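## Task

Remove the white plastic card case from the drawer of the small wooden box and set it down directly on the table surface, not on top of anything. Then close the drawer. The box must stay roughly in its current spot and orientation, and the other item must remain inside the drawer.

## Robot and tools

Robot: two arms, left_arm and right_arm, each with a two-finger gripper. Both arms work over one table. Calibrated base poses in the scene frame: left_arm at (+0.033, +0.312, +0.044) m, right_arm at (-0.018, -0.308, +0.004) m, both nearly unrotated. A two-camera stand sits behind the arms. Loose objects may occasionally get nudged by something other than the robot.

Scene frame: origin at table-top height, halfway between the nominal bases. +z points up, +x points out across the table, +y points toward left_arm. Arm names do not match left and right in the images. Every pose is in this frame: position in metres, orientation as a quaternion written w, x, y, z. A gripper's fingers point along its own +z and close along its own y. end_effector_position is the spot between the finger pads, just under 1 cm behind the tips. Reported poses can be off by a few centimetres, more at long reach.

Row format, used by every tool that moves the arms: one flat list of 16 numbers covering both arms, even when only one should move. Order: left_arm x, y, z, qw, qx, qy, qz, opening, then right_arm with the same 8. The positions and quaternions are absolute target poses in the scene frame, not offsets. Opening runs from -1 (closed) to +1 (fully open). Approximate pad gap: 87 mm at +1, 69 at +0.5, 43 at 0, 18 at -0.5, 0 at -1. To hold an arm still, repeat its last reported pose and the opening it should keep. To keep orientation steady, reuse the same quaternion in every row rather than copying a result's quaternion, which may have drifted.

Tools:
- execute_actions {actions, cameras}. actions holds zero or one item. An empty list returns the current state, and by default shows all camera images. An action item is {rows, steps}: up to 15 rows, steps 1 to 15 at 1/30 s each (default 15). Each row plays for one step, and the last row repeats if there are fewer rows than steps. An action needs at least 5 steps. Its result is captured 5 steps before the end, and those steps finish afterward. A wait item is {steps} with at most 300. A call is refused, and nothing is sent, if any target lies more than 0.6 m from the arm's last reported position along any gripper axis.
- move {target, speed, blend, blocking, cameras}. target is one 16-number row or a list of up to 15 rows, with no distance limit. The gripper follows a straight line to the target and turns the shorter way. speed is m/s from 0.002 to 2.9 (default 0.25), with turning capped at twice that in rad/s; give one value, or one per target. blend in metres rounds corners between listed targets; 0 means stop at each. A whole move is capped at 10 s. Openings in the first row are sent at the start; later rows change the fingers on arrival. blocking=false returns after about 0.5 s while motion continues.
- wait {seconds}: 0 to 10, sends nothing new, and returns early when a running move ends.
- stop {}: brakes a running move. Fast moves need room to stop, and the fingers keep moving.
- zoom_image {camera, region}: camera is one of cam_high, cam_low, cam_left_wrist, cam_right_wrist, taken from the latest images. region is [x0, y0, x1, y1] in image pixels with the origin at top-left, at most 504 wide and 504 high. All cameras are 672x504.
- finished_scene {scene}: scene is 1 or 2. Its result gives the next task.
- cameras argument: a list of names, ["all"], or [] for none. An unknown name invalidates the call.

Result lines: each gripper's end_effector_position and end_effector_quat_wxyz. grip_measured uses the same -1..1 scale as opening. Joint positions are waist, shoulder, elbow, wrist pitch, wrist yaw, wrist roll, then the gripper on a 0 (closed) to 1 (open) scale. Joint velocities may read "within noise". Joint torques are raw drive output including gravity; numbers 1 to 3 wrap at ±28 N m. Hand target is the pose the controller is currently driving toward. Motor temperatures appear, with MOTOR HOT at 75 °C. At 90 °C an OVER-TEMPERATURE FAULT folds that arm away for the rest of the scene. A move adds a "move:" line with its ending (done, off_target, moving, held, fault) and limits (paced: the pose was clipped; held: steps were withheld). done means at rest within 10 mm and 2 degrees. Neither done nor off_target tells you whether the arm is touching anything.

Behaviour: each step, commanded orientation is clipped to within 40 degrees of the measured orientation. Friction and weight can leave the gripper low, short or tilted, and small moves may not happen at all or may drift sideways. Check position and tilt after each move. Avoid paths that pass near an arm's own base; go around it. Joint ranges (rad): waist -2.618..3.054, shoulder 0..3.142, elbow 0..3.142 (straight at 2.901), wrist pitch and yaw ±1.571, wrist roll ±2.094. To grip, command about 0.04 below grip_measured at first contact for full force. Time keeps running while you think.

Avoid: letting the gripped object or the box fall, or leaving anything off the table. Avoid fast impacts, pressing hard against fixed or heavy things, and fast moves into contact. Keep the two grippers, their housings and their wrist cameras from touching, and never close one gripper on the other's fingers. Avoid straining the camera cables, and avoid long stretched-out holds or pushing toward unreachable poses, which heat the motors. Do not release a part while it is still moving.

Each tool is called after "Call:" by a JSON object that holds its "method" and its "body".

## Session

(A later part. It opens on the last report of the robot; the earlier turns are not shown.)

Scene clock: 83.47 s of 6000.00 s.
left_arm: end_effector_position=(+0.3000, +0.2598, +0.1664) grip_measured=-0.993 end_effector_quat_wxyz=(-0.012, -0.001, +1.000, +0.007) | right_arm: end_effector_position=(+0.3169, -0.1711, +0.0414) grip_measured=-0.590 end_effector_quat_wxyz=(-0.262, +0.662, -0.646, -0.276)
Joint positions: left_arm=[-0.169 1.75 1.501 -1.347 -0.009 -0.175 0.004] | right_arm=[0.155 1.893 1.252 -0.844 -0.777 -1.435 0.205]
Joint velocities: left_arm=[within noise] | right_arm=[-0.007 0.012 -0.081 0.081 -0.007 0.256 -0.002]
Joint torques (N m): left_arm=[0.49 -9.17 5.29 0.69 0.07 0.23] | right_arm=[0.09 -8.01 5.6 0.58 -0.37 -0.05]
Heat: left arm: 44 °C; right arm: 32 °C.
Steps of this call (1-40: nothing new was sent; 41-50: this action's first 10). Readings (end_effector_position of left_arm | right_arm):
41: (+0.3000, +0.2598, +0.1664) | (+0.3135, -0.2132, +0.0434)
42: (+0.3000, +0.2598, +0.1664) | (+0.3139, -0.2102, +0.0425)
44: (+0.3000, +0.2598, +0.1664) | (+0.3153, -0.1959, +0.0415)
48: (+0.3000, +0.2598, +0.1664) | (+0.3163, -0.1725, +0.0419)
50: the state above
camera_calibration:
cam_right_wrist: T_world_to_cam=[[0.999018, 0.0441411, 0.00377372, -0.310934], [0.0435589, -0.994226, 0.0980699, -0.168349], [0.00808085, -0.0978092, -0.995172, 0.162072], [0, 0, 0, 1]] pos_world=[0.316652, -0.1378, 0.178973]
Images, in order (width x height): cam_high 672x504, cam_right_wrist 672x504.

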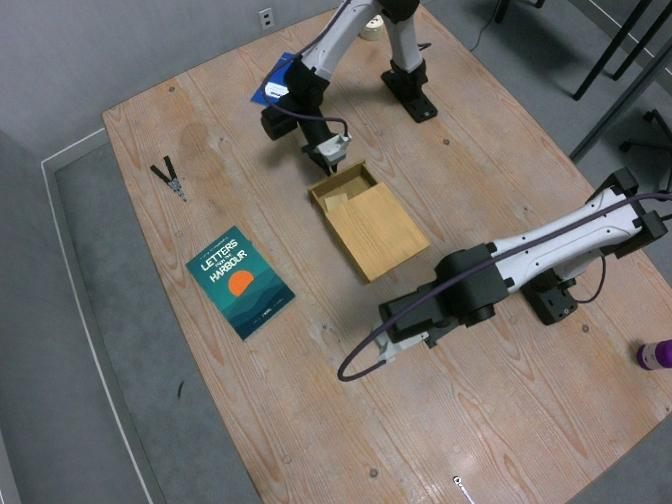

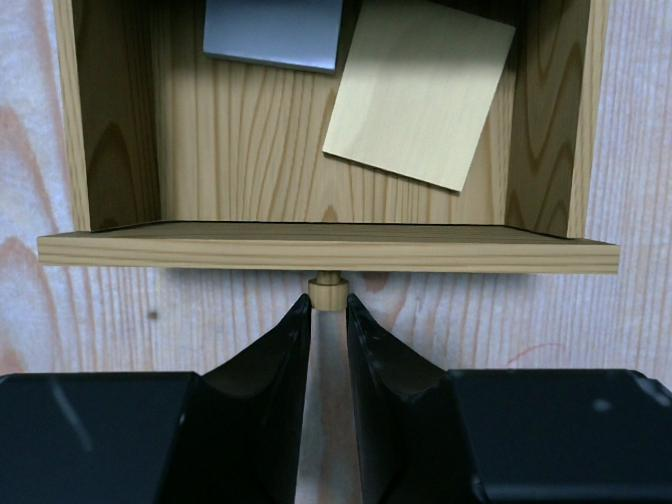

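Call:
{"method": "move", "body": {"target": [0.30,0.26,0.17,0,0,1,0,-1,0.322,-0.241,0.041,0.2706,-0.6533,0.6533,0.2706,-0.9], "speed": 0.12}}

Call:
{"method": "execute_actions", "body": {"actions": [{"rows":[[0.30,0.26,0.17,0,0,1,0,-1,0.320,-0.165,0.041,0.2706,-0.6533,0.6533,0.2706,-0.9]],"steps":15}], "cameras": ["cam_right_wrist"]}}

Scene clock: 84.83 s of 6000.00 s.
left_arm: end_effector_position=(+0.3000, +0.2598, +0.1664) grip_measured=-0.993 end_effector_quat_wxyz=(-0.012, -0.001, +1.000, +0.007) | right_arm: end_effector_position=(+0.3194, -0.2340, +0.0446) grip_measured=-0.590 end_effector_quat_wxyz=(-0.282, +0.647, -0.652, -0.276)
Joint positions: left_arm=[-0.169 1.75 1.501 -1.347 -0.009 -0.175 0.004] | right_arm=[-0.044 1.914 1.282 -1.003 -0.81 -1.666 0.205]
Joint torques (N m): left_arm=[0.5 -9.17 5.27 0.7 0.08 0.23] | right_arm=[-0.7 -5.7 9.07 -0.13 -0.18 -0.35]
Heat: left arm: 44 °C; right arm: 32 °C.
Hand target: left_arm +0.2999, +0.2600, +0.1700; +0.000, +0.000, +1.000, +0.000 | right_arm +0.3218, -0.2410, +0.0411; -0.271, +0.653, -0.653, -0.270
Off your previous action's commanded pose at its last step (step 5 of this call): left_arm 0.004 m, 2 deg | right_arm 0.004 m, 1 deg.
Off the commanded pose: left_arm 0.004 m, 2 deg | right_arm 0.008 m, 2 deg.
Kept back: nothing.
move: done

Scene clock: 85.17 s of 6000.00 s.
left_arm: end_effector_position=(+0.3000, +0.2598, +0.1664) grip_measured=-0.993 end_effector_quat_wxyz=(-0.012, -0.001, +1.000, +0.007) | right_arm: end_effector_position=(+0.3154, -0.1609, +0.0406) grip_measured=-0.590 end_effector_quat_wxyz=(-0.264, +0.665, -0.637, -0.287)
Joint positions: left_arm=[-0.169 1.75 1.501 -1.347 -0.009 -0.175 0.004] | right_arm=[0.176 1.905 1.257 -0.838 -0.797 -1.431 0.205]
Joint velocities: left_arm=[within noise] | right_arm=[-0.032 -0.061 -0.12 0.212 -0.11 0.344 -0.002]
Joint torques (N m): left_arm=[0.51 -9.16 5.3 0.69 0.06 0.24] | right_arm=[-0.59 -8.83 5.41 0.55 -0.17 -0.04]
Heat: left arm: 44 °C; right arm: 32 °C.
Steps of this call (1-10: this action's first 10). Readings (end_effector_position of left_arm | right_arm):
1: (+0.3000, +0.2598, +0.1664) | (+0.3185, -0.2280, +0.0438)
2: (+0.3000, +0.2598, +0.1664) | (+0.3188, -0.2238, +0.0412)
4: (+0.3000, +0.2598, +0.1664) | (+0.3175, -0.1977, +0.0405)
8: (+0.3000, +0.2598, +0.1664) | (+0.3152, -0.1627, +0.0405)
10: the state above
camera_calibration:
cam_right_wrist: T_world_to_cam=[[0.997965, 0.0637483, -0.00133801, -0.306282], [0.0636577, -0.994906, 0.0781602, -0.163636], [0.00365139, -0.0780863, -0.99694, 0.166873], [0, 0, 0, 1]] pos_world=[0.315466, -0.130247, 0.178742]
Images, in order (width x height): cam_right_wrist 672x504.

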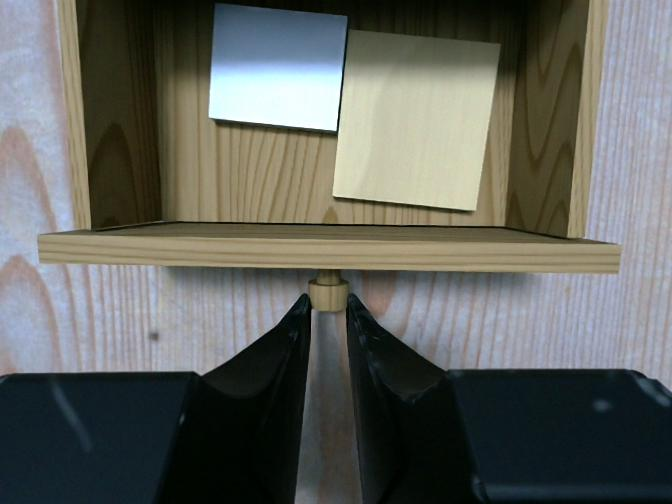

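Call:
{"method": "move", "body": {"target": [0.30,0.26,0.17,0,0,1,0,-1,0.320,-0.241,0.041,0.2706,-0.6533,0.6533,0.2706,-0.9], "speed": 0.12}}

Call:
{"method": "execute_actions", "body": {"actions": [{"rows":[[0.30,0.26,0.17,0,0,1,0,-1,0.320,-0.165,0.041,0.2706,-0.6533,0.6533,0.2706,-0.9]],"steps":15}], "cameras": ["cam_right_wrist"]}}

Scene clock: 86.70 s of 6000.00 s.
left_arm: end_effector_position=(+0.3000, +0.2598, +0.1664) grip_measured=-0.993 end_effector_quat_wxyz=(-0.012, -0.001, +1.000, +0.007) | right_arm: end_effector_position=(+0.3168, -0.2351, +0.0442) grip_measured=-0.590 end_effector_quat_wxyz=(-0.279, +0.647, -0.654, -0.276)
Joint positions: left_arm=[-0.169 1.75 1.501 -1.347 -0.009 -0.175 0.004] | right_arm=[-0.046 1.907 1.273 -1.004 -0.804 -1.664 0.205]
Joint torques (N m): left_arm=[0.46 -9.14 5.27 0.69 0.07 0.23] | right_arm=[-0.62 -5.72 9.03 -0.11 -0.23 -0.39]
Heat: left arm: 44 °C; right arm: 32 °C.
Hand target: left_arm +0.2999, +0.2600, +0.1700; +0.000, +0.000, +1.000, +0.000 | right_arm +0.3199, -0.2410, +0.0411; -0.271, +0.653, -0.653, -0.270
Off your previous action's commanded pose at its last step (step 5 of this call): left_arm 0.004 m, 2 deg | right_arm 0.007 m, 3 deg.
Off the commanded pose: left_arm 0.004 m, 2 deg | right_arm 0.007 m, 1 deg.
Kept back: nothing.
move: done

Scene clock: 87.03 s of 6000.00 s.
left_arm: end_effector_position=(+0.3000, +0.2598, +0.1664) grip_measured=-0.993 end_effector_quat_wxyz=(-0.012, -0.001, +1.000, +0.007) | right_arm: end_effector_position=(+0.3142, -0.1609, +0.0401) grip_measured=-0.590 end_effector_quat_wxyz=(-0.261, +0.664, -0.639, -0.287)
Joint positions: left_arm=[-0.169 1.75 1.501 -1.347 -0.009 -0.175 0.004] | right_arm=[0.177 1.905 1.256 -0.841 -0.794 -1.429 0.205]
Joint velocities: left_arm=[within noise] | right_arm=[0.007 -0.046 -0.1 0.11 -0.11 0.286 0.002]
Joint torques (N m): left_arm=[0.47 -9.14 5.27 0.71 0.08 0.23] | right_arm=[-0.62 -8.84 5.23 0.63 -0.14 -0.08]
Heat: left arm: 44 °C; right arm: 32 °C.
Steps of this call (1-10: this action's first 10). Readings (end_effector_position of left_arm | right_arm):
1: (+0.3000, +0.2598, +0.1664) | (+0.3160, -0.2292, +0.0430)
2: (+0.3000, +0.2598, +0.1664) | (+0.3167, -0.2232, +0.0407)
4: (+0.3000, +0.2598, +0.1664) | (+0.3157, -0.1961, +0.0400)
8: (+0.3000, +0.2598, +0.1664) | (+0.3142, -0.1626, +0.0402)
10: the state above
camera_calibration:
cam_right_wrist: T_world_to_cam=[[0.997951, 0.0636803, -0.00624204, -0.304819], [0.0639769, -0.994655, 0.0810488, -0.163756], [-0.00104746, -0.081282, -0.996691, 0.167439], [0, 0, 0, 1]] pos_world=[0.314847, -0.12986, 0.178255]
Images, in order (width x height): cam_right_wrist 672x504.

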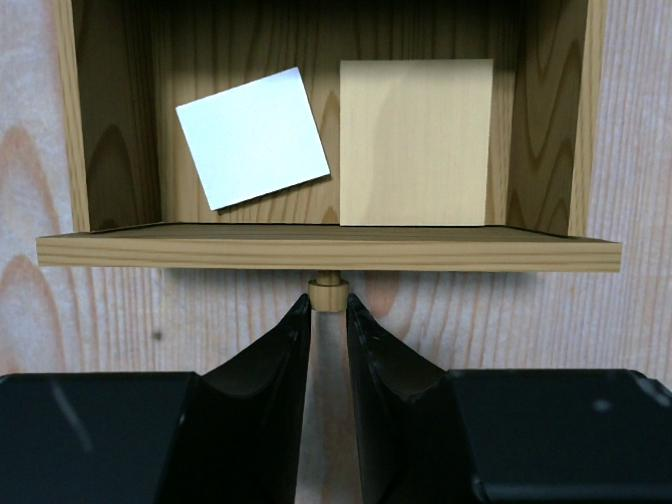

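Pull back slowly to the original location, then release and retreat.

Call:
{"method": "move", "body": {"target": [[0.30,0.26,0.17,0,0,1,0,-1,0.317,-0.212,0.042,0.2706,-0.6533,0.6533,0.2706,-0.9],[0.317,-0.212,0.043,0.2706,-0.6533,0.6533,0.2706,0.0],[0.317,-0.265,0.09,0.2706,-0.6533,0.6533,0.2706,0.0],[0.317,-0.265,0.16,0.2706,-0.6533,0.6533,0.2706,0.5]], "speed": [0.1,0.1,0.15,0.25], "cameras": ["cam_high","cam_right_wrist"]}}


Call:
{"method": "move", "body": {"target": [[0.30,0.26,0.17,0,0,1,0,-1,0.317,-0.216,0.042,0.2706,-0.6533,0.6533,0.2706,-0.9],[0.30,0.26,0.17,0,0,1,0,-1,0.317,-0.216,0.043,0.2706,-0.6533,0.6533,0.2706,0.0],[0.30,0.26,0.17,0,0,1,0,-1,0.317,-0.265,0.09,0.2706,-0.6533,0.6533,0.2706,0.0],[0.30,0.26,0.17,0,0,1,0,-1,0.317,-0.265,0.16,0.2706,-0.6533,0.6533,0.2706,0.5]], "speed": [0.1,0.1,0.15,0.25], "cameras": ["cam_high","cam_right_wrist"]}}

Scene clock: 93.10 s of 6000.00 s.
left_arm: end_effector_position=(+0.3000, +0.2598, +0.1664) grip_measured=-0.993 end_effector_quat_wxyz=(-0.012, -0.001, +1.000, +0.007) | right_arm: end_effector_position=(+0.3147, -0.2640, +0.1456) grip_measured=+0.500 end_effector_quat_wxyz=(-0.257, +0.645, -0.661, -0.286)
Joint positions: left_arm=[-0.169 1.75 1.501 -1.347 -0.009 -0.175 0.004] | right_arm=[-0.121 1.9 1.677 -1.538 -0.772 -1.775 0.75]
Joint torques (N m): left_arm=[0.51 -9.13 5.29 0.7 0.08 0.23] | right_arm=[-0.14 -9.31 9.4 -0.32 -0.47 -0.29]
Heat: left arm: 44 °C; right arm: 33 °C.
Hand target: left_arm +0.2999, +0.2600, +0.1700; +0.000, +0.000, +1.000, +0.000 | right_arm +0.3167, -0.2650, +0.1598; -0.271, +0.653, -0.653, -0.270
Off your previous action's commanded pose at its last step (step 5 of this call): left_arm 0.004 m, 2 deg | right_arm 0.008 m, 3 deg.
Off the commanded pose: left_arm 0.004 m, 2 deg | right_arm 0.015 m, 3 deg.
Kept back: nothing.
move: off_target (right_arm); target 4's new opening was sent with right_arm's hand 0.015 m and 3 deg from that target
camera_calibration:
cam_right_wrist: T_world_to_cam=[[0.999415, 0.0106451, -0.0325049, -0.308676], [0.0135017, -0.995943, 0.0889655, -0.260411], [-0.0314259, -0.0893523, -0.995504, 0.271396], [0, 0, 0, 1]] pos_world=[0.32054, -0.231819, 0.28331]
Images, in order (width x height): cam_high 672x504, cam_right_wrist 672x504.

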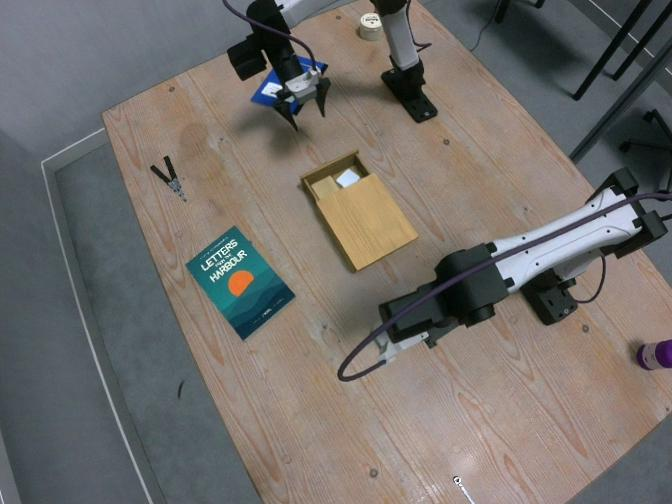

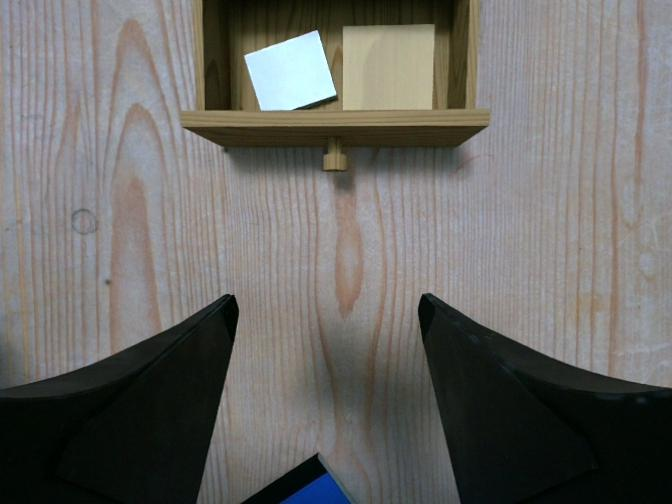

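Call:
{"method": "move", "body": {"target": [[0.30,0.26,0.17,0,0,1,0,-1,0.300,-0.20,0.17,0,-0.777,0.629,0,0.3],[0.30,0.26,0.17,0,0,1,0,-1,0.285,-0.144,0.135,0,-0.777,0.629,0,0.3]], "speed": 0.25, "blend": [0.02,0], "cameras": ["cam_low","cam_right_wrist"]}}

Scene clock: 97.57 s of 6000.00 s.
left_arm: end_effector_position=(+0.3000, +0.2598, +0.1664) grip_measured=-0.993 end_effector_quat_wxyz=(-0.012, -0.001, +1.000, +0.007) | right_arm: end_effector_position=(+0.2806, -0.1438, +0.1387) grip_measured=+0.300 end_effector_quat_wxyz=(+0.001, +0.782, -0.623, -0.004)
Joint positions: left_arm=[-0.169 1.75 1.501 -1.347 -0.009 -0.175 0.004] | right_arm=[0.64 1.896 1.739 -1.418 -0.008 -1.186 0.65]
Joint torques (N m): left_arm=[0.49 -9.14 5.26 0.7 0.08 0.22] | right_arm=[-0.32 -6.86 7.3 0.25 0.01 -0.06]
Heat: left arm: 44 °C; right arm: 33 °C.
Hand target: left_arm +0.2999, +0.2600, +0.1700; +0.000, +0.000, +1.000, +0.000 | right_arm +0.2849, -0.1440, +0.1350; +0.000, +0.777, -0.629, +0.000
Off the commanded pose: left_arm 0.004 m, 2 deg | right_arm 0.006 m, 1 deg.
Kept back: nothing.
move: done
camera_calibration:
cam_right_wrist: T_world_to_cam=[[0.969946, 0.243178, -0.00836324, -0.237863], [0.162535, -0.621946, 0.766006, -0.221627], [0.181075, -0.744343, -0.642779, 0.0714312], [0, 0, 0, 1]] pos_world=[0.253802, -0.0268279, 0.213693]
Images, in order (width x height): cam_low 672x504, cam_right_wrist 672x504.

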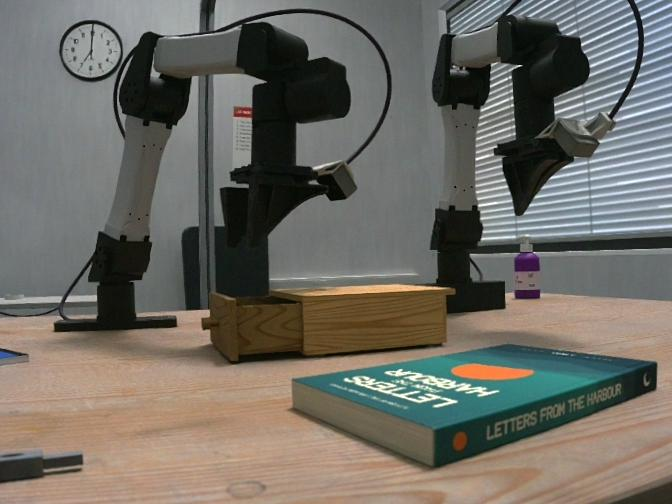

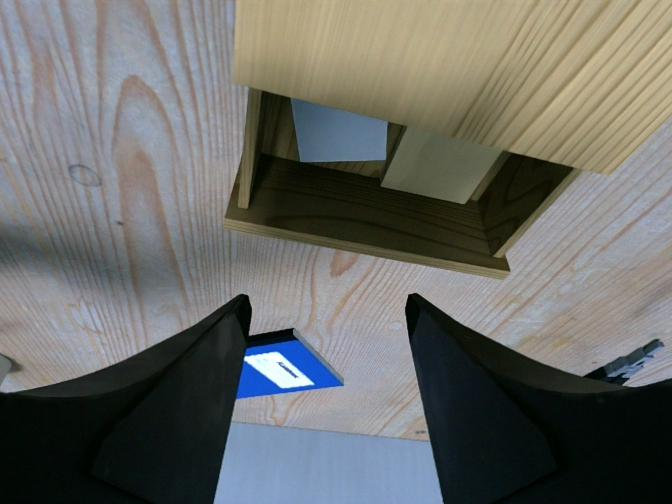

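Call:
{"method": "move", "body": {"target": [[0.30,0.26,0.17,0,0,1,0,-1,0.288,-0.145,0.09,0,-0.793,0.609,0,0.3],[0.30,0.26,0.17,0,0,1,0,-1,0.288,-0.145,0.048,0,-0.793,0.609,0,0.3]], "speed": [0.15,0.06], "blend": [0.01,0], "cameras": ["cam_high","cam_low","cam_right_wrist"]}}

Call:
{"method": "zoom_image", "body": {"camera": "cam_high", "region": [290, 140, 430, 280]}}

Scene clock: 99.50 s of 6000.00 s.
left_arm: end_effector_position=(+0.3000, +0.2598, +0.1664) grip_measured=-0.993 end_effector_quat_wxyz=(-0.012, -0.001, +1.000, +0.007) | right_arm: end_effector_position=(+0.2852, -0.1436, +0.0553) grip_measured=+0.300 end_effector_quat_wxyz=(-0.003, +0.792, -0.610, +0.000)
Joint positions: left_arm=[-0.169 1.75 1.501 -1.347 -0.009 -0.175 0.004] | right_arm=[0.638 1.921 1.44 -1.084 -0.002 -1.222 0.65]
Joint torques (N m): left_arm=[0.46 -9.2 5.27 0.7 0.08 0.24] | right_arm=[-0.68 -6.2 6.57 0.35 -0.04 -0.25]
Heat: left arm: 44 °C; right arm: 33 °C.
Hand target: left_arm +0.2999, +0.2600, +0.1700; +0.000, +0.000, +1.000, +0.000 | right_arm +0.2878, -0.1451, +0.0480; +0.000, +0.793, -0.609, +0.000
Off the commanded pose: left_arm 0.004 m, 2 deg | right_arm 0.008 m, 0 deg.
Kept back: nothing.
move: done
camera_calibration:
cam_right_wrist: T_world_to_cam=[[0.961162, 0.275963, 0.00360931, -0.236469], [0.174273, -0.61702, 0.767408, -0.160977], [0.214003, -0.736974, -0.641149, 0.00872828], [0, 0, 0, 1]] pos_world=[0.253471, -0.0276369, 0.129985]
Images, in order (width x height): cam_high 672x504, cam_low 672x504, cam_right_wrist 672x504.

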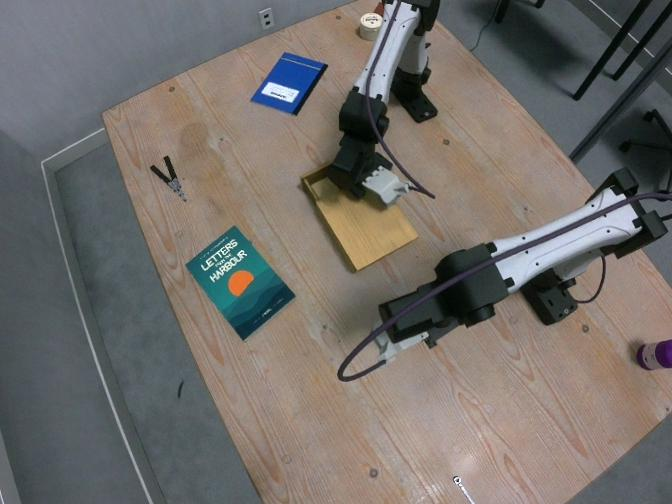

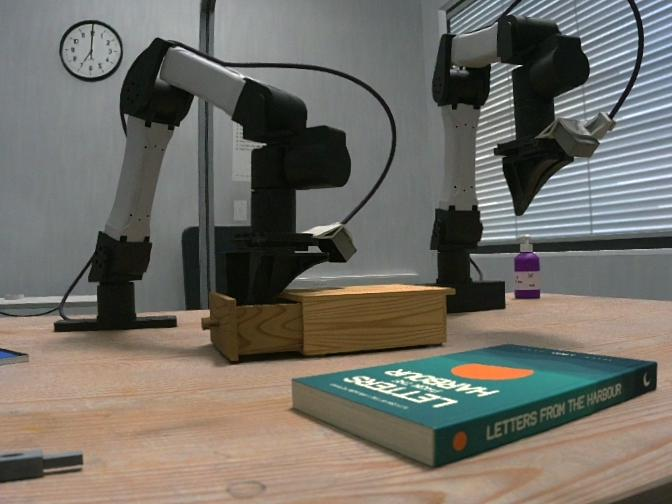

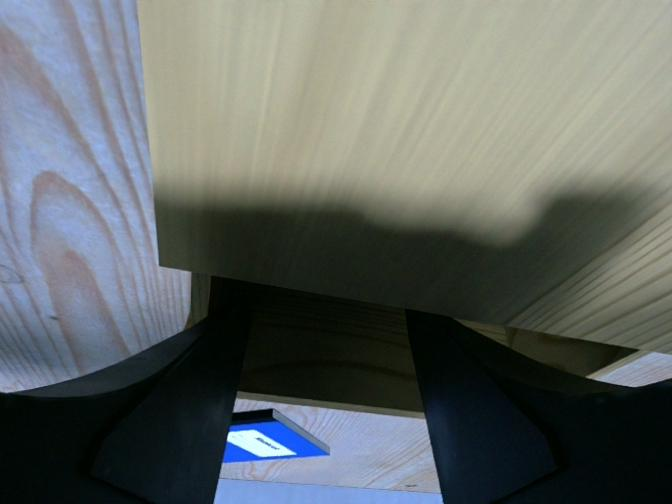

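Scaled by 3.600 from the camera's 672x504 image, which has a finer 960x720 frame.

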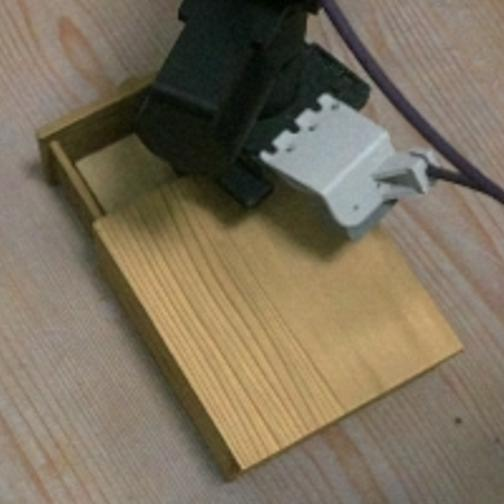

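Call:
{"method": "move", "body": {"target": [[0.30,0.26,0.17,0,0,1,0,-1,0.288,-0.151,0.05,0,-0.746,0.666,0,0.3],[0.30,0.26,0.17,0,0,1,0,-1,0.288,-0.151,0.006,0,-0.746,0.666,0,0.3]], "speed": 0.06, "cameras": ["cam_high","cam_low","cam_right_wrist"]}}

Call:
{"method": "zoom_image", "body": {"camera": "cam_low", "region": [180, 220, 380, 370]}}

Scene clock: 102.27 s of 6000.00 s.
left_arm: end_effector_position=(+0.3000, +0.2598, +0.1664) grip_measured=-0.993 end_effector_quat_wxyz=(-0.012, -0.001, +1.000, +0.007) | right_arm: end_effector_position=(+0.2932, -0.1557, +0.0333) grip_measured=+0.300 end_effector_quat_wxyz=(-0.010, +0.743, -0.669, +0.022)
Joint positions: left_arm=[-0.169 1.75 1.501 -1.347 -0.009 -0.175 0.004] | right_arm=[0.609 1.944 1.377 -0.972 0.037 -1.097 0.65]
Joint torques (N m): left_arm=[0.51 -9.17 5.27 0.7 0.07 0.24] | right_arm=[0.18 -3.77 3.63 0.72 -0.44 -0.21]
Heat: left arm: 44 °C; right arm: 33 °C.
Hand target: left_arm +0.2999, +0.2600, +0.1700; +0.000, +0.000, +1.000, +0.000 | right_arm +0.2867, -0.1520, +0.0076; +0.000, +0.746, -0.666, +0.000
Off the commanded pose: left_arm 0.004 m, 2 deg | right_arm 0.028 m, 3 deg.
Kept back: nothing.
move: off_target (right_arm)
camera_calibration:
cam_right_wrist: T_world_to_cam=[[0.991132, 0.125967, 0.042304, -0.274149], [0.0457028, -0.622088, 0.781613, -0.116647], [0.124775, -0.772748, -0.622328, 0.00395138], [0, 0, 0, 1]] pos_world=[0.276556, -0.0349772, 0.105229]
Images, in order (width x height): cam_high 672x504, cam_low 672x504, cam_right_wrist 672x504.

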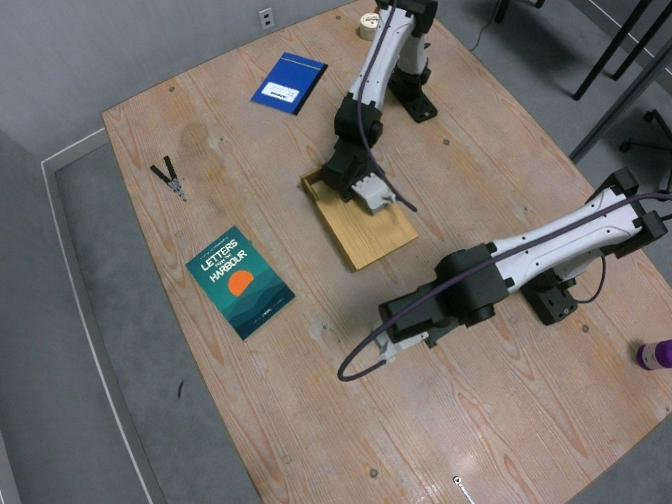

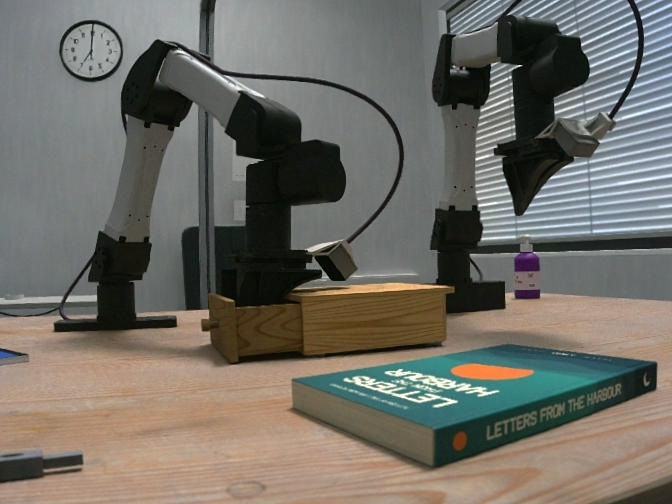

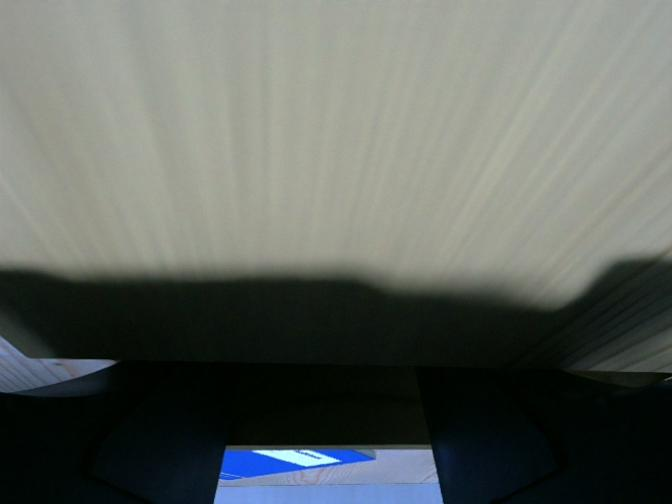

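Scaled by 2.520 from the camera's 672x504 image, which has a finer 960x720 frame.

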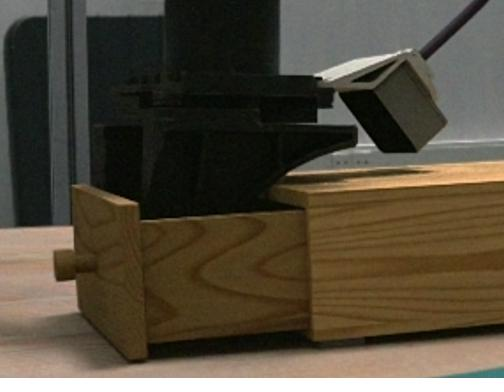

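Call:
{"method": "move", "body": {"target": [[0.30,0.26,0.17,0,0,1,0,-1,0.286,-0.147,0.06,0.0693,-0.7449,0.659,0.0783,0.3],[0.30,0.26,0.17,0,0,1,0,-1,0.286,-0.143,0.006,0.0693,-0.7449,0.659,0.0783,0.3]], "speed": 0.08, "cameras": ["cam_high","cam_low","cam_right_wrist"]}}

Call:
{"method": "zoom_image", "body": {"camera": "cam_low", "region": [180, 220, 380, 370]}}

Call:
{"method": "zoom_image", "body": {"camera": "cam_high", "region": [290, 140, 430, 280]}}

Scene clock: 105.37 s of 6000.00 s.
left_arm: end_effector_position=(+0.3000, +0.2598, +0.1664) grip_measured=-0.993 end_effector_quat_wxyz=(-0.012, -0.001, +1.000, +0.007) | right_arm: end_effector_position=(+0.2854, -0.1491, +0.0337) grip_measured=+0.299 end_effector_quat_wxyz=(-0.068, +0.741, -0.664, -0.067)
Joint positions: left_arm=[-0.169 1.75 1.501 -1.347 -0.009 -0.175 0.004] | right_arm=[0.533 1.874 1.304 -0.917 -0.172 -1.17 0.65]
Joint torques (N m): left_arm=[0.5 -9.17 5.29 0.7 0.07 0.23] | right_arm=[0.42 -3.58 2.39 1.18 -0.4 -0.28]
Heat: left arm: 44 °C; right arm: 33 °C.
Hand target: left_arm +0.2999, +0.2600, +0.1700; +0.000, +0.000, +1.000, +0.000 | right_arm +0.2841, -0.1442, +0.0078; -0.068, +0.745, -0.659, -0.079
Off the commanded pose: left_arm 0.004 m, 2 deg | right_arm 0.028 m, 1 deg.
Kept back: nothing.
move: off_target (right_arm)
camera_calibration:
cam_right_wrist: T_world_to_cam=[[0.991567, 0.128901, 0.0134036, -0.266036], [0.0911299, -0.76705, 0.635082, -0.14214], [0.0921442, -0.628505, -0.772328, 0.0461996], [0, 0, 0, 1]] pos_world=[0.272488, -0.0456992, 0.129517]
Images, in order (width x height): cam_high 672x504, cam_low 672x504, cam_right_wrist 672x504.

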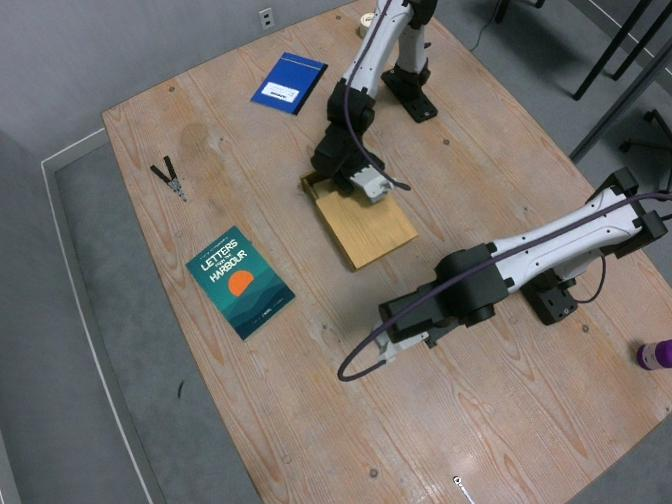

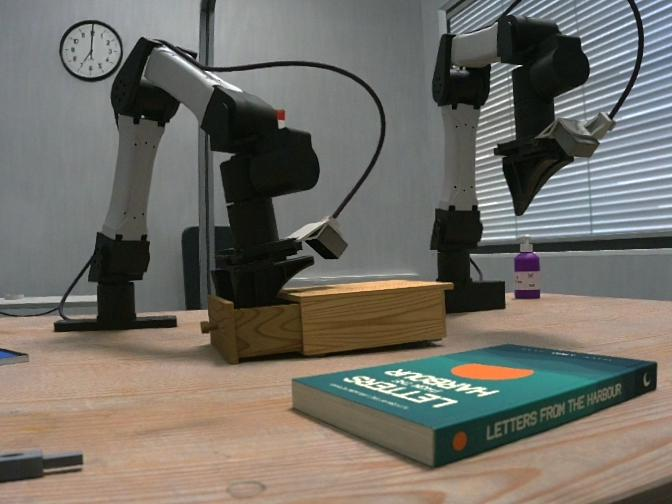

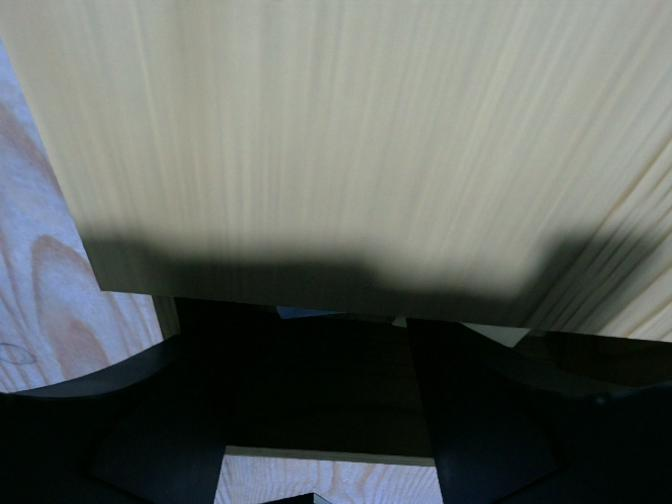

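Scaled by 2.520 from the camera's 672x504 image, which has a finer 960x720 frame.

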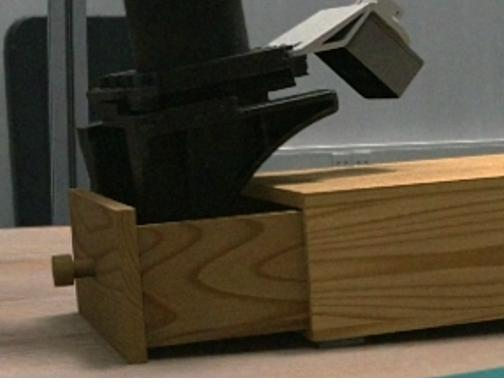

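Scaled by 3.600 from the camera's 672x504 image, which has a finer 960x720 frame.

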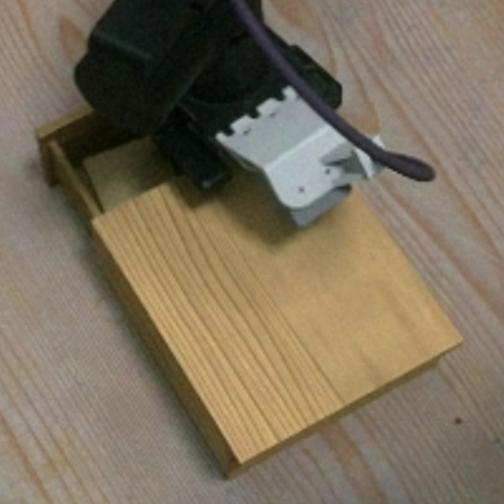

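Call:
{"method": "move", "body": {"target": [[0.30,0.26,0.17,0,0,1,0,-1,0.282,-0.138,0.065,0.1308,-0.7395,0.6429,0.1505,0.3],[0.30,0.26,0.17,0,0,1,0,-1,0.282,-0.132,0.006,0.1308,-0.7395,0.6429,0.1505,0.3]], "speed": 0.08, "cameras": ["cam_high","cam_low","cam_right_wrist"]}}

Call:
{"method": "zoom_image", "body": {"camera": "cam_low", "region": [180, 220, 380, 370]}}

Call:
{"method": "zoom_image", "body": {"camera": "cam_high", "region": [290, 140, 430, 280]}}

Scene clock: 109.40 s of 6000.00 s.
left_arm: end_effector_position=(+0.3000, +0.2598, +0.1664) grip_measured=-0.993 end_effector_quat_wxyz=(-0.012, -0.001, +1.000, +0.007) | right_arm: end_effector_position=(+0.2860, -0.1379, +0.0285) grip_measured=+0.300 end_effector_quat_wxyz=(-0.134, +0.738, -0.646, -0.140)
Joint positions: left_arm=[-0.169 1.75 1.501 -1.347 -0.009 -0.175 0.004] | right_arm=[0.464 1.843 1.231 -0.82 -0.365 -1.243 0.65]
Joint torques (N m): left_arm=[0.49 -9.18 5.3 0.71 0.08 0.22] | right_arm=[1.2 -4.08 2.92 1.09 -0.44 -0.2]
Heat: left arm: 45 °C; right arm: 33 °C.
Hand target: left_arm +0.2999, +0.2600, +0.1700; +0.000, +0.000, +1.000, +0.000 | right_arm +0.2808, -0.1329, +0.0072; -0.130, +0.740, -0.643, -0.151
Off the commanded pose: left_arm 0.004 m, 2 deg | right_arm 0.024 m, 1 deg.
Kept back: nothing.
move: off_target (right_arm)
camera_calibration:
cam_right_wrist: T_world_to_cam=[[0.988731, 0.147849, 0.0234756, -0.264873], [0.119596, -0.874446, 0.470149, -0.148509], [0.0900391, -0.462044, -0.882275, 0.075769], [0, 0, 0, 1]] pos_world=[0.272827, -0.0556937, 0.142889]
Images, in order (width x height): cam_high 672x504, cam_low 672x504, cam_right_wrist 672x504.

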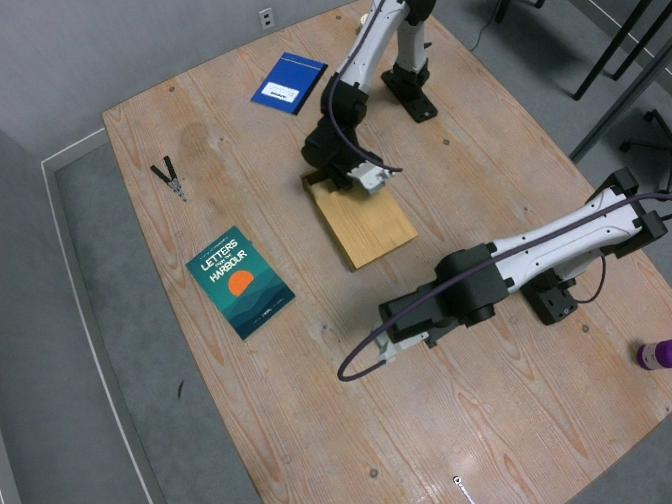

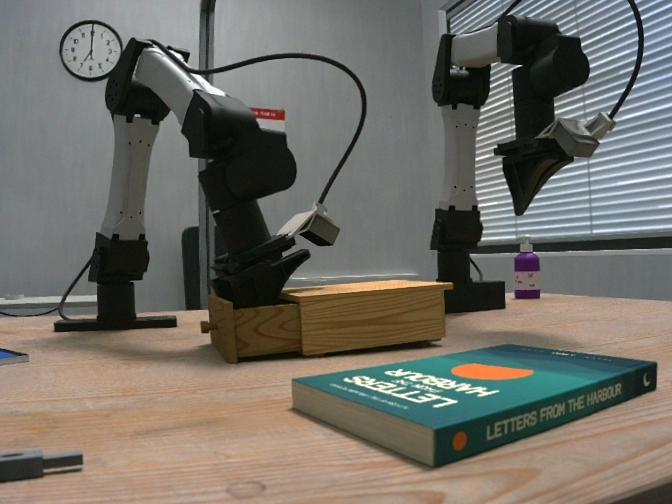

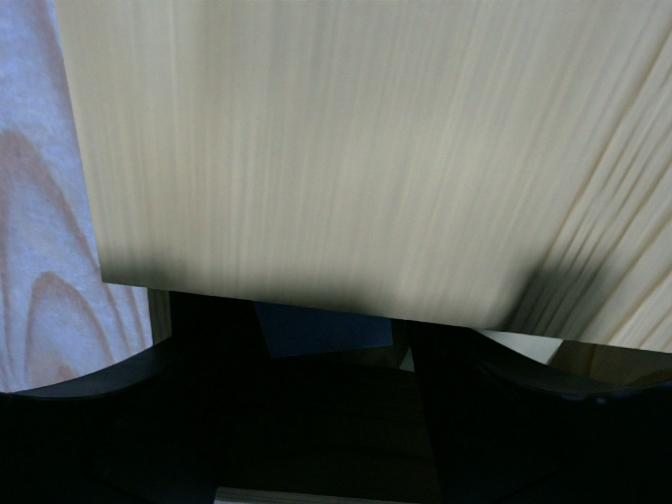

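Scaled by 2.520 from the camera's 672x504 image, which has a finer 960x720 frame.

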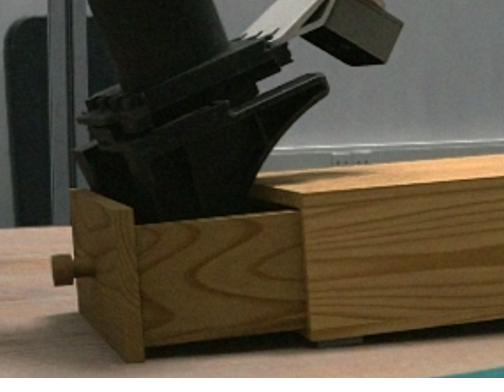

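Scaled by 3.600 from the camera's 672x504 image, which has a finer 960x720 frame.

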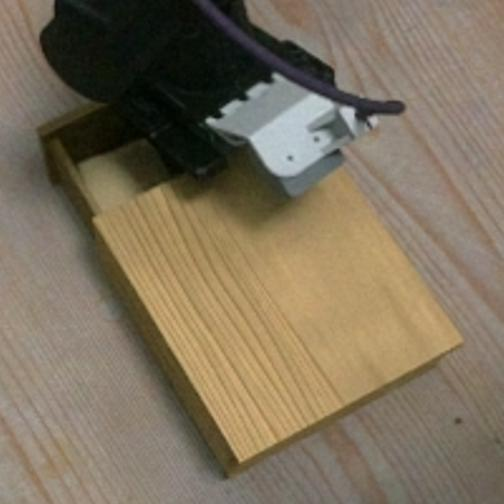

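Call:
{"method": "zoom_image", "body": {"camera": "cam_right_wrist", "region": [140, 270, 580, 420]}}

Scaled by 1.145 from the camera's 672x504 image, which has a finer 960x720 frame.

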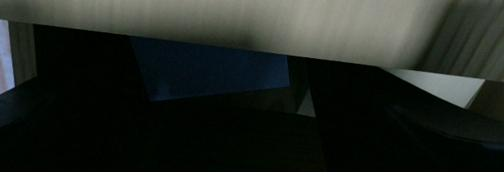

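Call:
{"method": "move", "body": {"target": [[0.30,0.26,0.17,0,0,1,0,-1,0.284,-0.135,0.032,0.1308,-0.7395,0.6429,0.1505,0.3],[0.30,0.26,0.17,0,0,1,0,-1,0.284,-0.133,0.031,0.1308,-0.7395,0.6429,0.1505,0.18],[0.30,0.26,0.17,0,0,1,0,-1,0.284,-0.131,0.004,0.1308,-0.7395,0.6429,0.1505,0.18]], "speed": 0.08, "cameras": ["cam_right_wrist"]}}

Scene clock: 112.10 s of 6000.00 s.
left_arm: end_effector_position=(+0.3000, +0.2598, +0.1664) grip_measured=-0.993 end_effector_quat_wxyz=(-0.012, -0.001, +1.000, +0.007) | right_arm: end_effector_position=(+0.2877, -0.1370, +0.0289) grip_measured=+0.180 end_effector_quat_wxyz=(-0.139, +0.738, -0.646, -0.138)
Joint positions: left_arm=[-0.169 1.75 1.501 -1.347 -0.009 -0.175 0.004] | right_arm=[0.464 1.841 1.23 -0.811 -0.366 -1.242 0.59]
Joint torques (N m): left_arm=[0.47 -9.18 5.29 0.7 0.08 0.23] | right_arm=[1.25 -3.26 3.69 1.07 -0.43 -0.14]
Heat: left arm: 45 °C; right arm: 33 °C.
Hand target: left_arm +0.2999, +0.2600, +0.1700; +0.000, +0.000, +1.000, +0.000 | right_arm +0.2825, -0.1321, +0.0054; -0.130, +0.740, -0.643, -0.151
Off the commanded pose: left_arm 0.004 m, 2 deg | right_arm 0.026 m, 2 deg.
Kept back: nothing.
move: off_target (right_arm)
camera_calibration:
cam_right_wrist: T_world_to_cam=[[0.988642, 0.146757, 0.0323964, -0.267083], [0.114858, -0.87682, 0.466899, -0.146977], [0.0969264, -0.457875, -0.883717, 0.0751246], [0, 0, 0, 1]] pos_world=[0.273649, -0.0552782, 0.143665]
Images, in order (width x height): cam_right_wrist 672x504.

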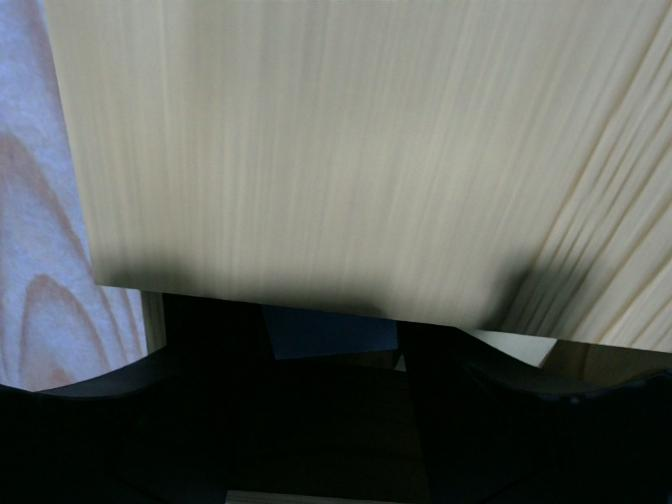

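Call:
{"method": "move", "body": {"target": [[0.30,0.26,0.17,0,0,1,0,-1,0.284,-0.129,0.004,0.1308,-0.7395,0.6429,0.1505,0.18],[0.30,0.26,0.17,0,0,1,0,-1,0.284,-0.129,0.004,0.1308,-0.7395,0.6429,0.1505,-0.1]], "speed": 0.08, "cameras": ["cam_right_wrist"]}}

Scene clock: 113.90 s of 6000.00 s.
left_arm: end_effector_position=(+0.3000, +0.2598, +0.1664) grip_measured=-0.993 end_effector_quat_wxyz=(-0.012, -0.001, +1.000, +0.007) | right_arm: end_effector_position=(+0.2895, -0.1361, +0.0292) grip_measured=+0.093 end_effector_quat_wxyz=(-0.142, +0.736, -0.647, -0.137)
Joint positions: left_arm=[-0.169 1.75 1.501 -1.347 -0.009 -0.175 0.004] | right_arm=[0.464 1.841 1.23 -0.802 -0.366 -1.237 0.546]
Joint torques (N m): left_arm=[0.5 -9.11 5.29 0.7 0.07 0.23] | right_arm=[1.62 -2.97 3.85 0.99 -0.4 -0.11]
Heat: left arm: 45 °C; right arm: 33 °C.
Hand target: left_arm +0.2999, +0.2600, +0.1700; +0.000, +0.000, +1.000, +0.000 | right_arm +0.2825, -0.1301, +0.0054; -0.130, +0.740, -0.643, -0.151
Off the commanded pose: left_arm 0.004 m, 2 deg | right_arm 0.027 m, 2 deg.
Kept back: nothing.
move: off_target (right_arm); target 2's new opening was sent with right_arm's hand 0.026 m and 2 deg from that target
camera_calibration:
cam_right_wrist: T_world_to_cam=[[0.989145, 0.141736, 0.038766, -0.270004], [0.10776, -0.879051, 0.464389, -0.144642], [0.0998977, -0.455171, -0.884782, 0.075171], [0, 0, 0, 1]] pos_world=[0.27515, -0.054663, 0.144147]
Images, in order (width x height): cam_right_wrist 672x504.

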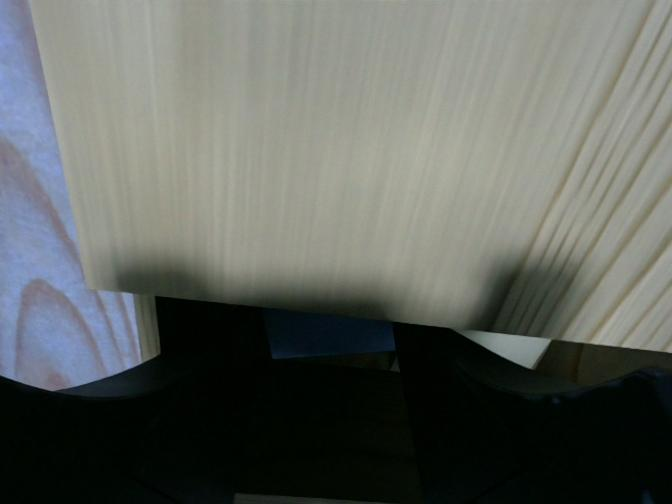

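Call:
{"method": "move", "body": {"target": [0.30,0.26,0.17,0,0,1,0,-1,0.288,-0.138,0.06,0.1308,-0.7395,0.6429,0.1505,-0.1], "speed": 0.04, "cameras": ["cam_right_wrist","cam_low"]}}

Scene clock: 115.93 s of 6000.00 s.
left_arm: end_effector_position=(+0.3000, +0.2598, +0.1664) grip_measured=-0.993 end_effector_quat_wxyz=(-0.012, -0.001, +1.000, +0.007) | right_arm: end_effector_position=(+0.2806, -0.1416, +0.0477) grip_measured=+0.093 end_effector_quat_wxyz=(-0.112, +0.738, -0.648, -0.150)
Joint positions: left_arm=[-0.169 1.75 1.501 -1.347 -0.009 -0.175 0.004] | right_arm=[0.46 1.841 1.312 -0.956 -0.367 -1.254 0.546]
Joint torques (N m): left_arm=[0.46 -9.17 5.31 0.7 0.07 0.24] | right_arm=[-0.68 -8.16 10.26 0.21 -0.44 -0.28]
Heat: left arm: 45 °C; right arm: 33 °C.
Hand target: left_arm +0.2999, +0.2600, +0.1700; +0.000, +0.000, +1.000, +0.000 | right_arm +0.2877, -0.1381, +0.0599; -0.131, +0.740, -0.643, -0.150
Off the commanded pose: left_arm 0.004 m, 2 deg | right_arm 0.015 m, 2 deg.
Kept back: nothing.
move: off_target (right_arm)
camera_calibration:
cam_right_wrist: T_world_to_cam=[[0.987779, 0.154062, -0.0236283, -0.255969], [0.146308, -0.864238, 0.481338, -0.166763], [0.0537355, -0.478912, -0.876217, 0.0990374], [0, 0, 0, 1]] pos_world=[0.271918, -0.0572577, 0.161]
Images, in order (width x height): cam_low 672x504, cam_right_wrist 672x504.

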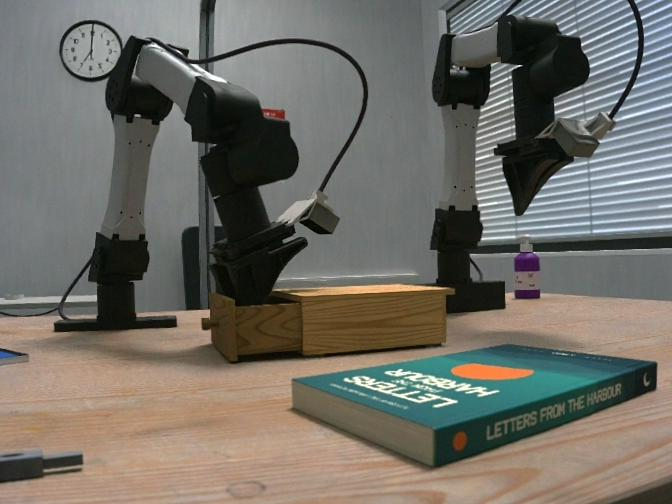

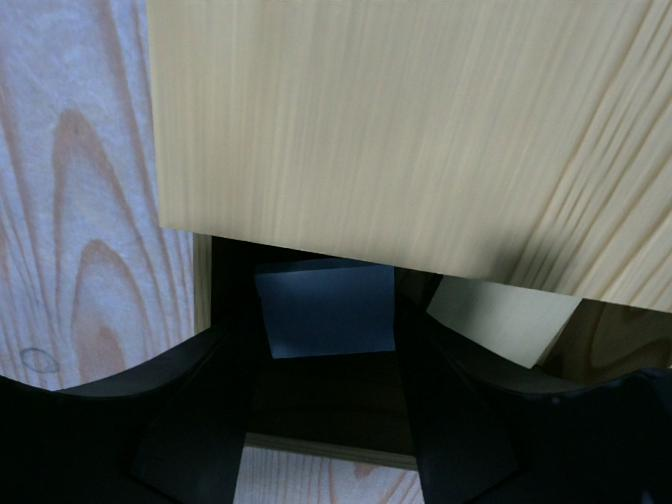

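Call:
{"method": "move", "body": {"target": [[0.30,0.26,0.17,0,0,1,0,-1,0.288,-0.150,0.08,0.1308,-0.7395,0.6429,0.1505,-0.1],[0.30,0.26,0.17,0,0,1,0,-1,0.292,-0.152,0.15,0.1308,-0.7395,0.6429,0.1505,-0.1],[0.30,0.26,0.17,0,0,1,0,-1,0.44,-0.25,0.13,0.1308,-0.7395,0.6429,0.1505,-0.1],[0.30,0.26,0.17,0,0,1,0,-1,0.44,-0.25,0.05,0.1308,-0.7395,0.6429,0.1505,-0.1]], "speed": [0.08,0.12,0.2,0.12], "blend": [0.01,0.03,0.02,0], "cameras": ["cam_right_wrist","cam_low","cam_high"]}}

Scene clock: 119.37 s of 6000.00 s.
left_arm: end_effector_position=(+0.3000, +0.2598, +0.1664) grip_measured=-0.993 end_effector_quat_wxyz=(-0.012, -0.001, +1.000, +0.007) | right_arm: end_effector_position=(+0.4370, -0.2531, +0.0497) grip_measured=+0.093 end_effector_quat_wxyz=(-0.121, +0.736, -0.649, -0.151)
Joint positions: left_arm=[-0.169 1.75 1.501 -1.347 -0.009 -0.175 0.004] | right_arm=[0.089 2.398 2.182 -1.402 -0.386 -1.647 0.546]
Joint torques (N m): left_arm=[0.5 -9.17 5.29 0.71 0.08 0.23] | right_arm=[0.28 -10.76 6.78 0.15 -0.44 -0.27]
Heat: left arm: 45 °C; right arm: 34 °C.
Hand target: left_arm +0.2999, +0.2600, +0.1700; +0.000, +0.000, +1.000, +0.000 | right_arm +0.4399, -0.2500, +0.0500; -0.131, +0.740, -0.643, -0.151
Off the commanded pose: left_arm 0.004 m, 2 deg | right_arm 0.004 m, 1 deg.
Kept back: nothing.
move: done
camera_calibration:
cam_right_wrist: T_world_to_cam=[[0.988879, 0.148213, -0.0122585, -0.395712], [0.136513, -0.87193, 0.470215, -0.284069], [0.0590034, -0.46666, -0.882467, 0.0401341], [0, 0, 0, 1]] pos_world=[0.427723, -0.17031, 0.16414]
Images, in order (width x height): cam_high 672x504, cam_low 672x504, cam_right_wrist 672x504.

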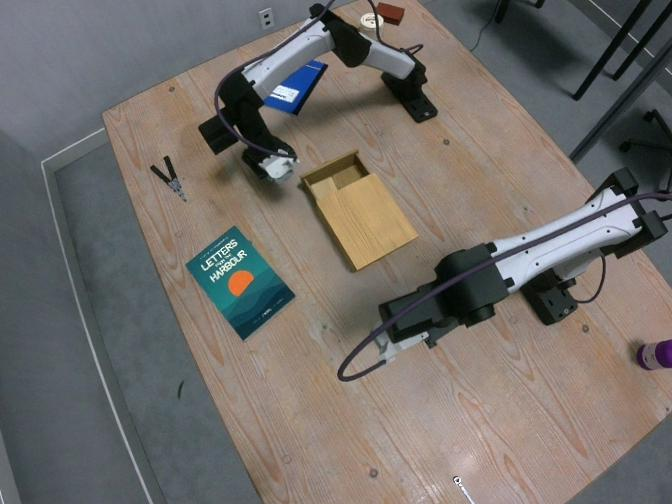

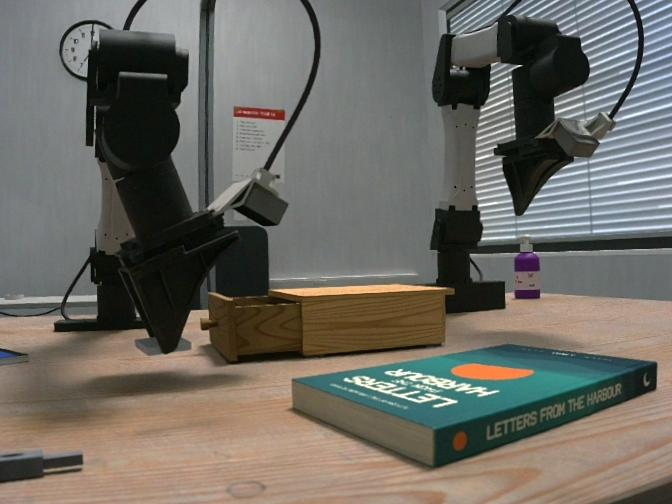

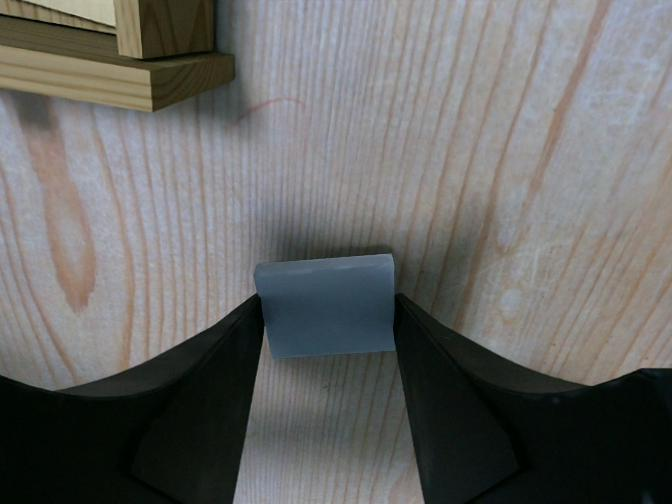

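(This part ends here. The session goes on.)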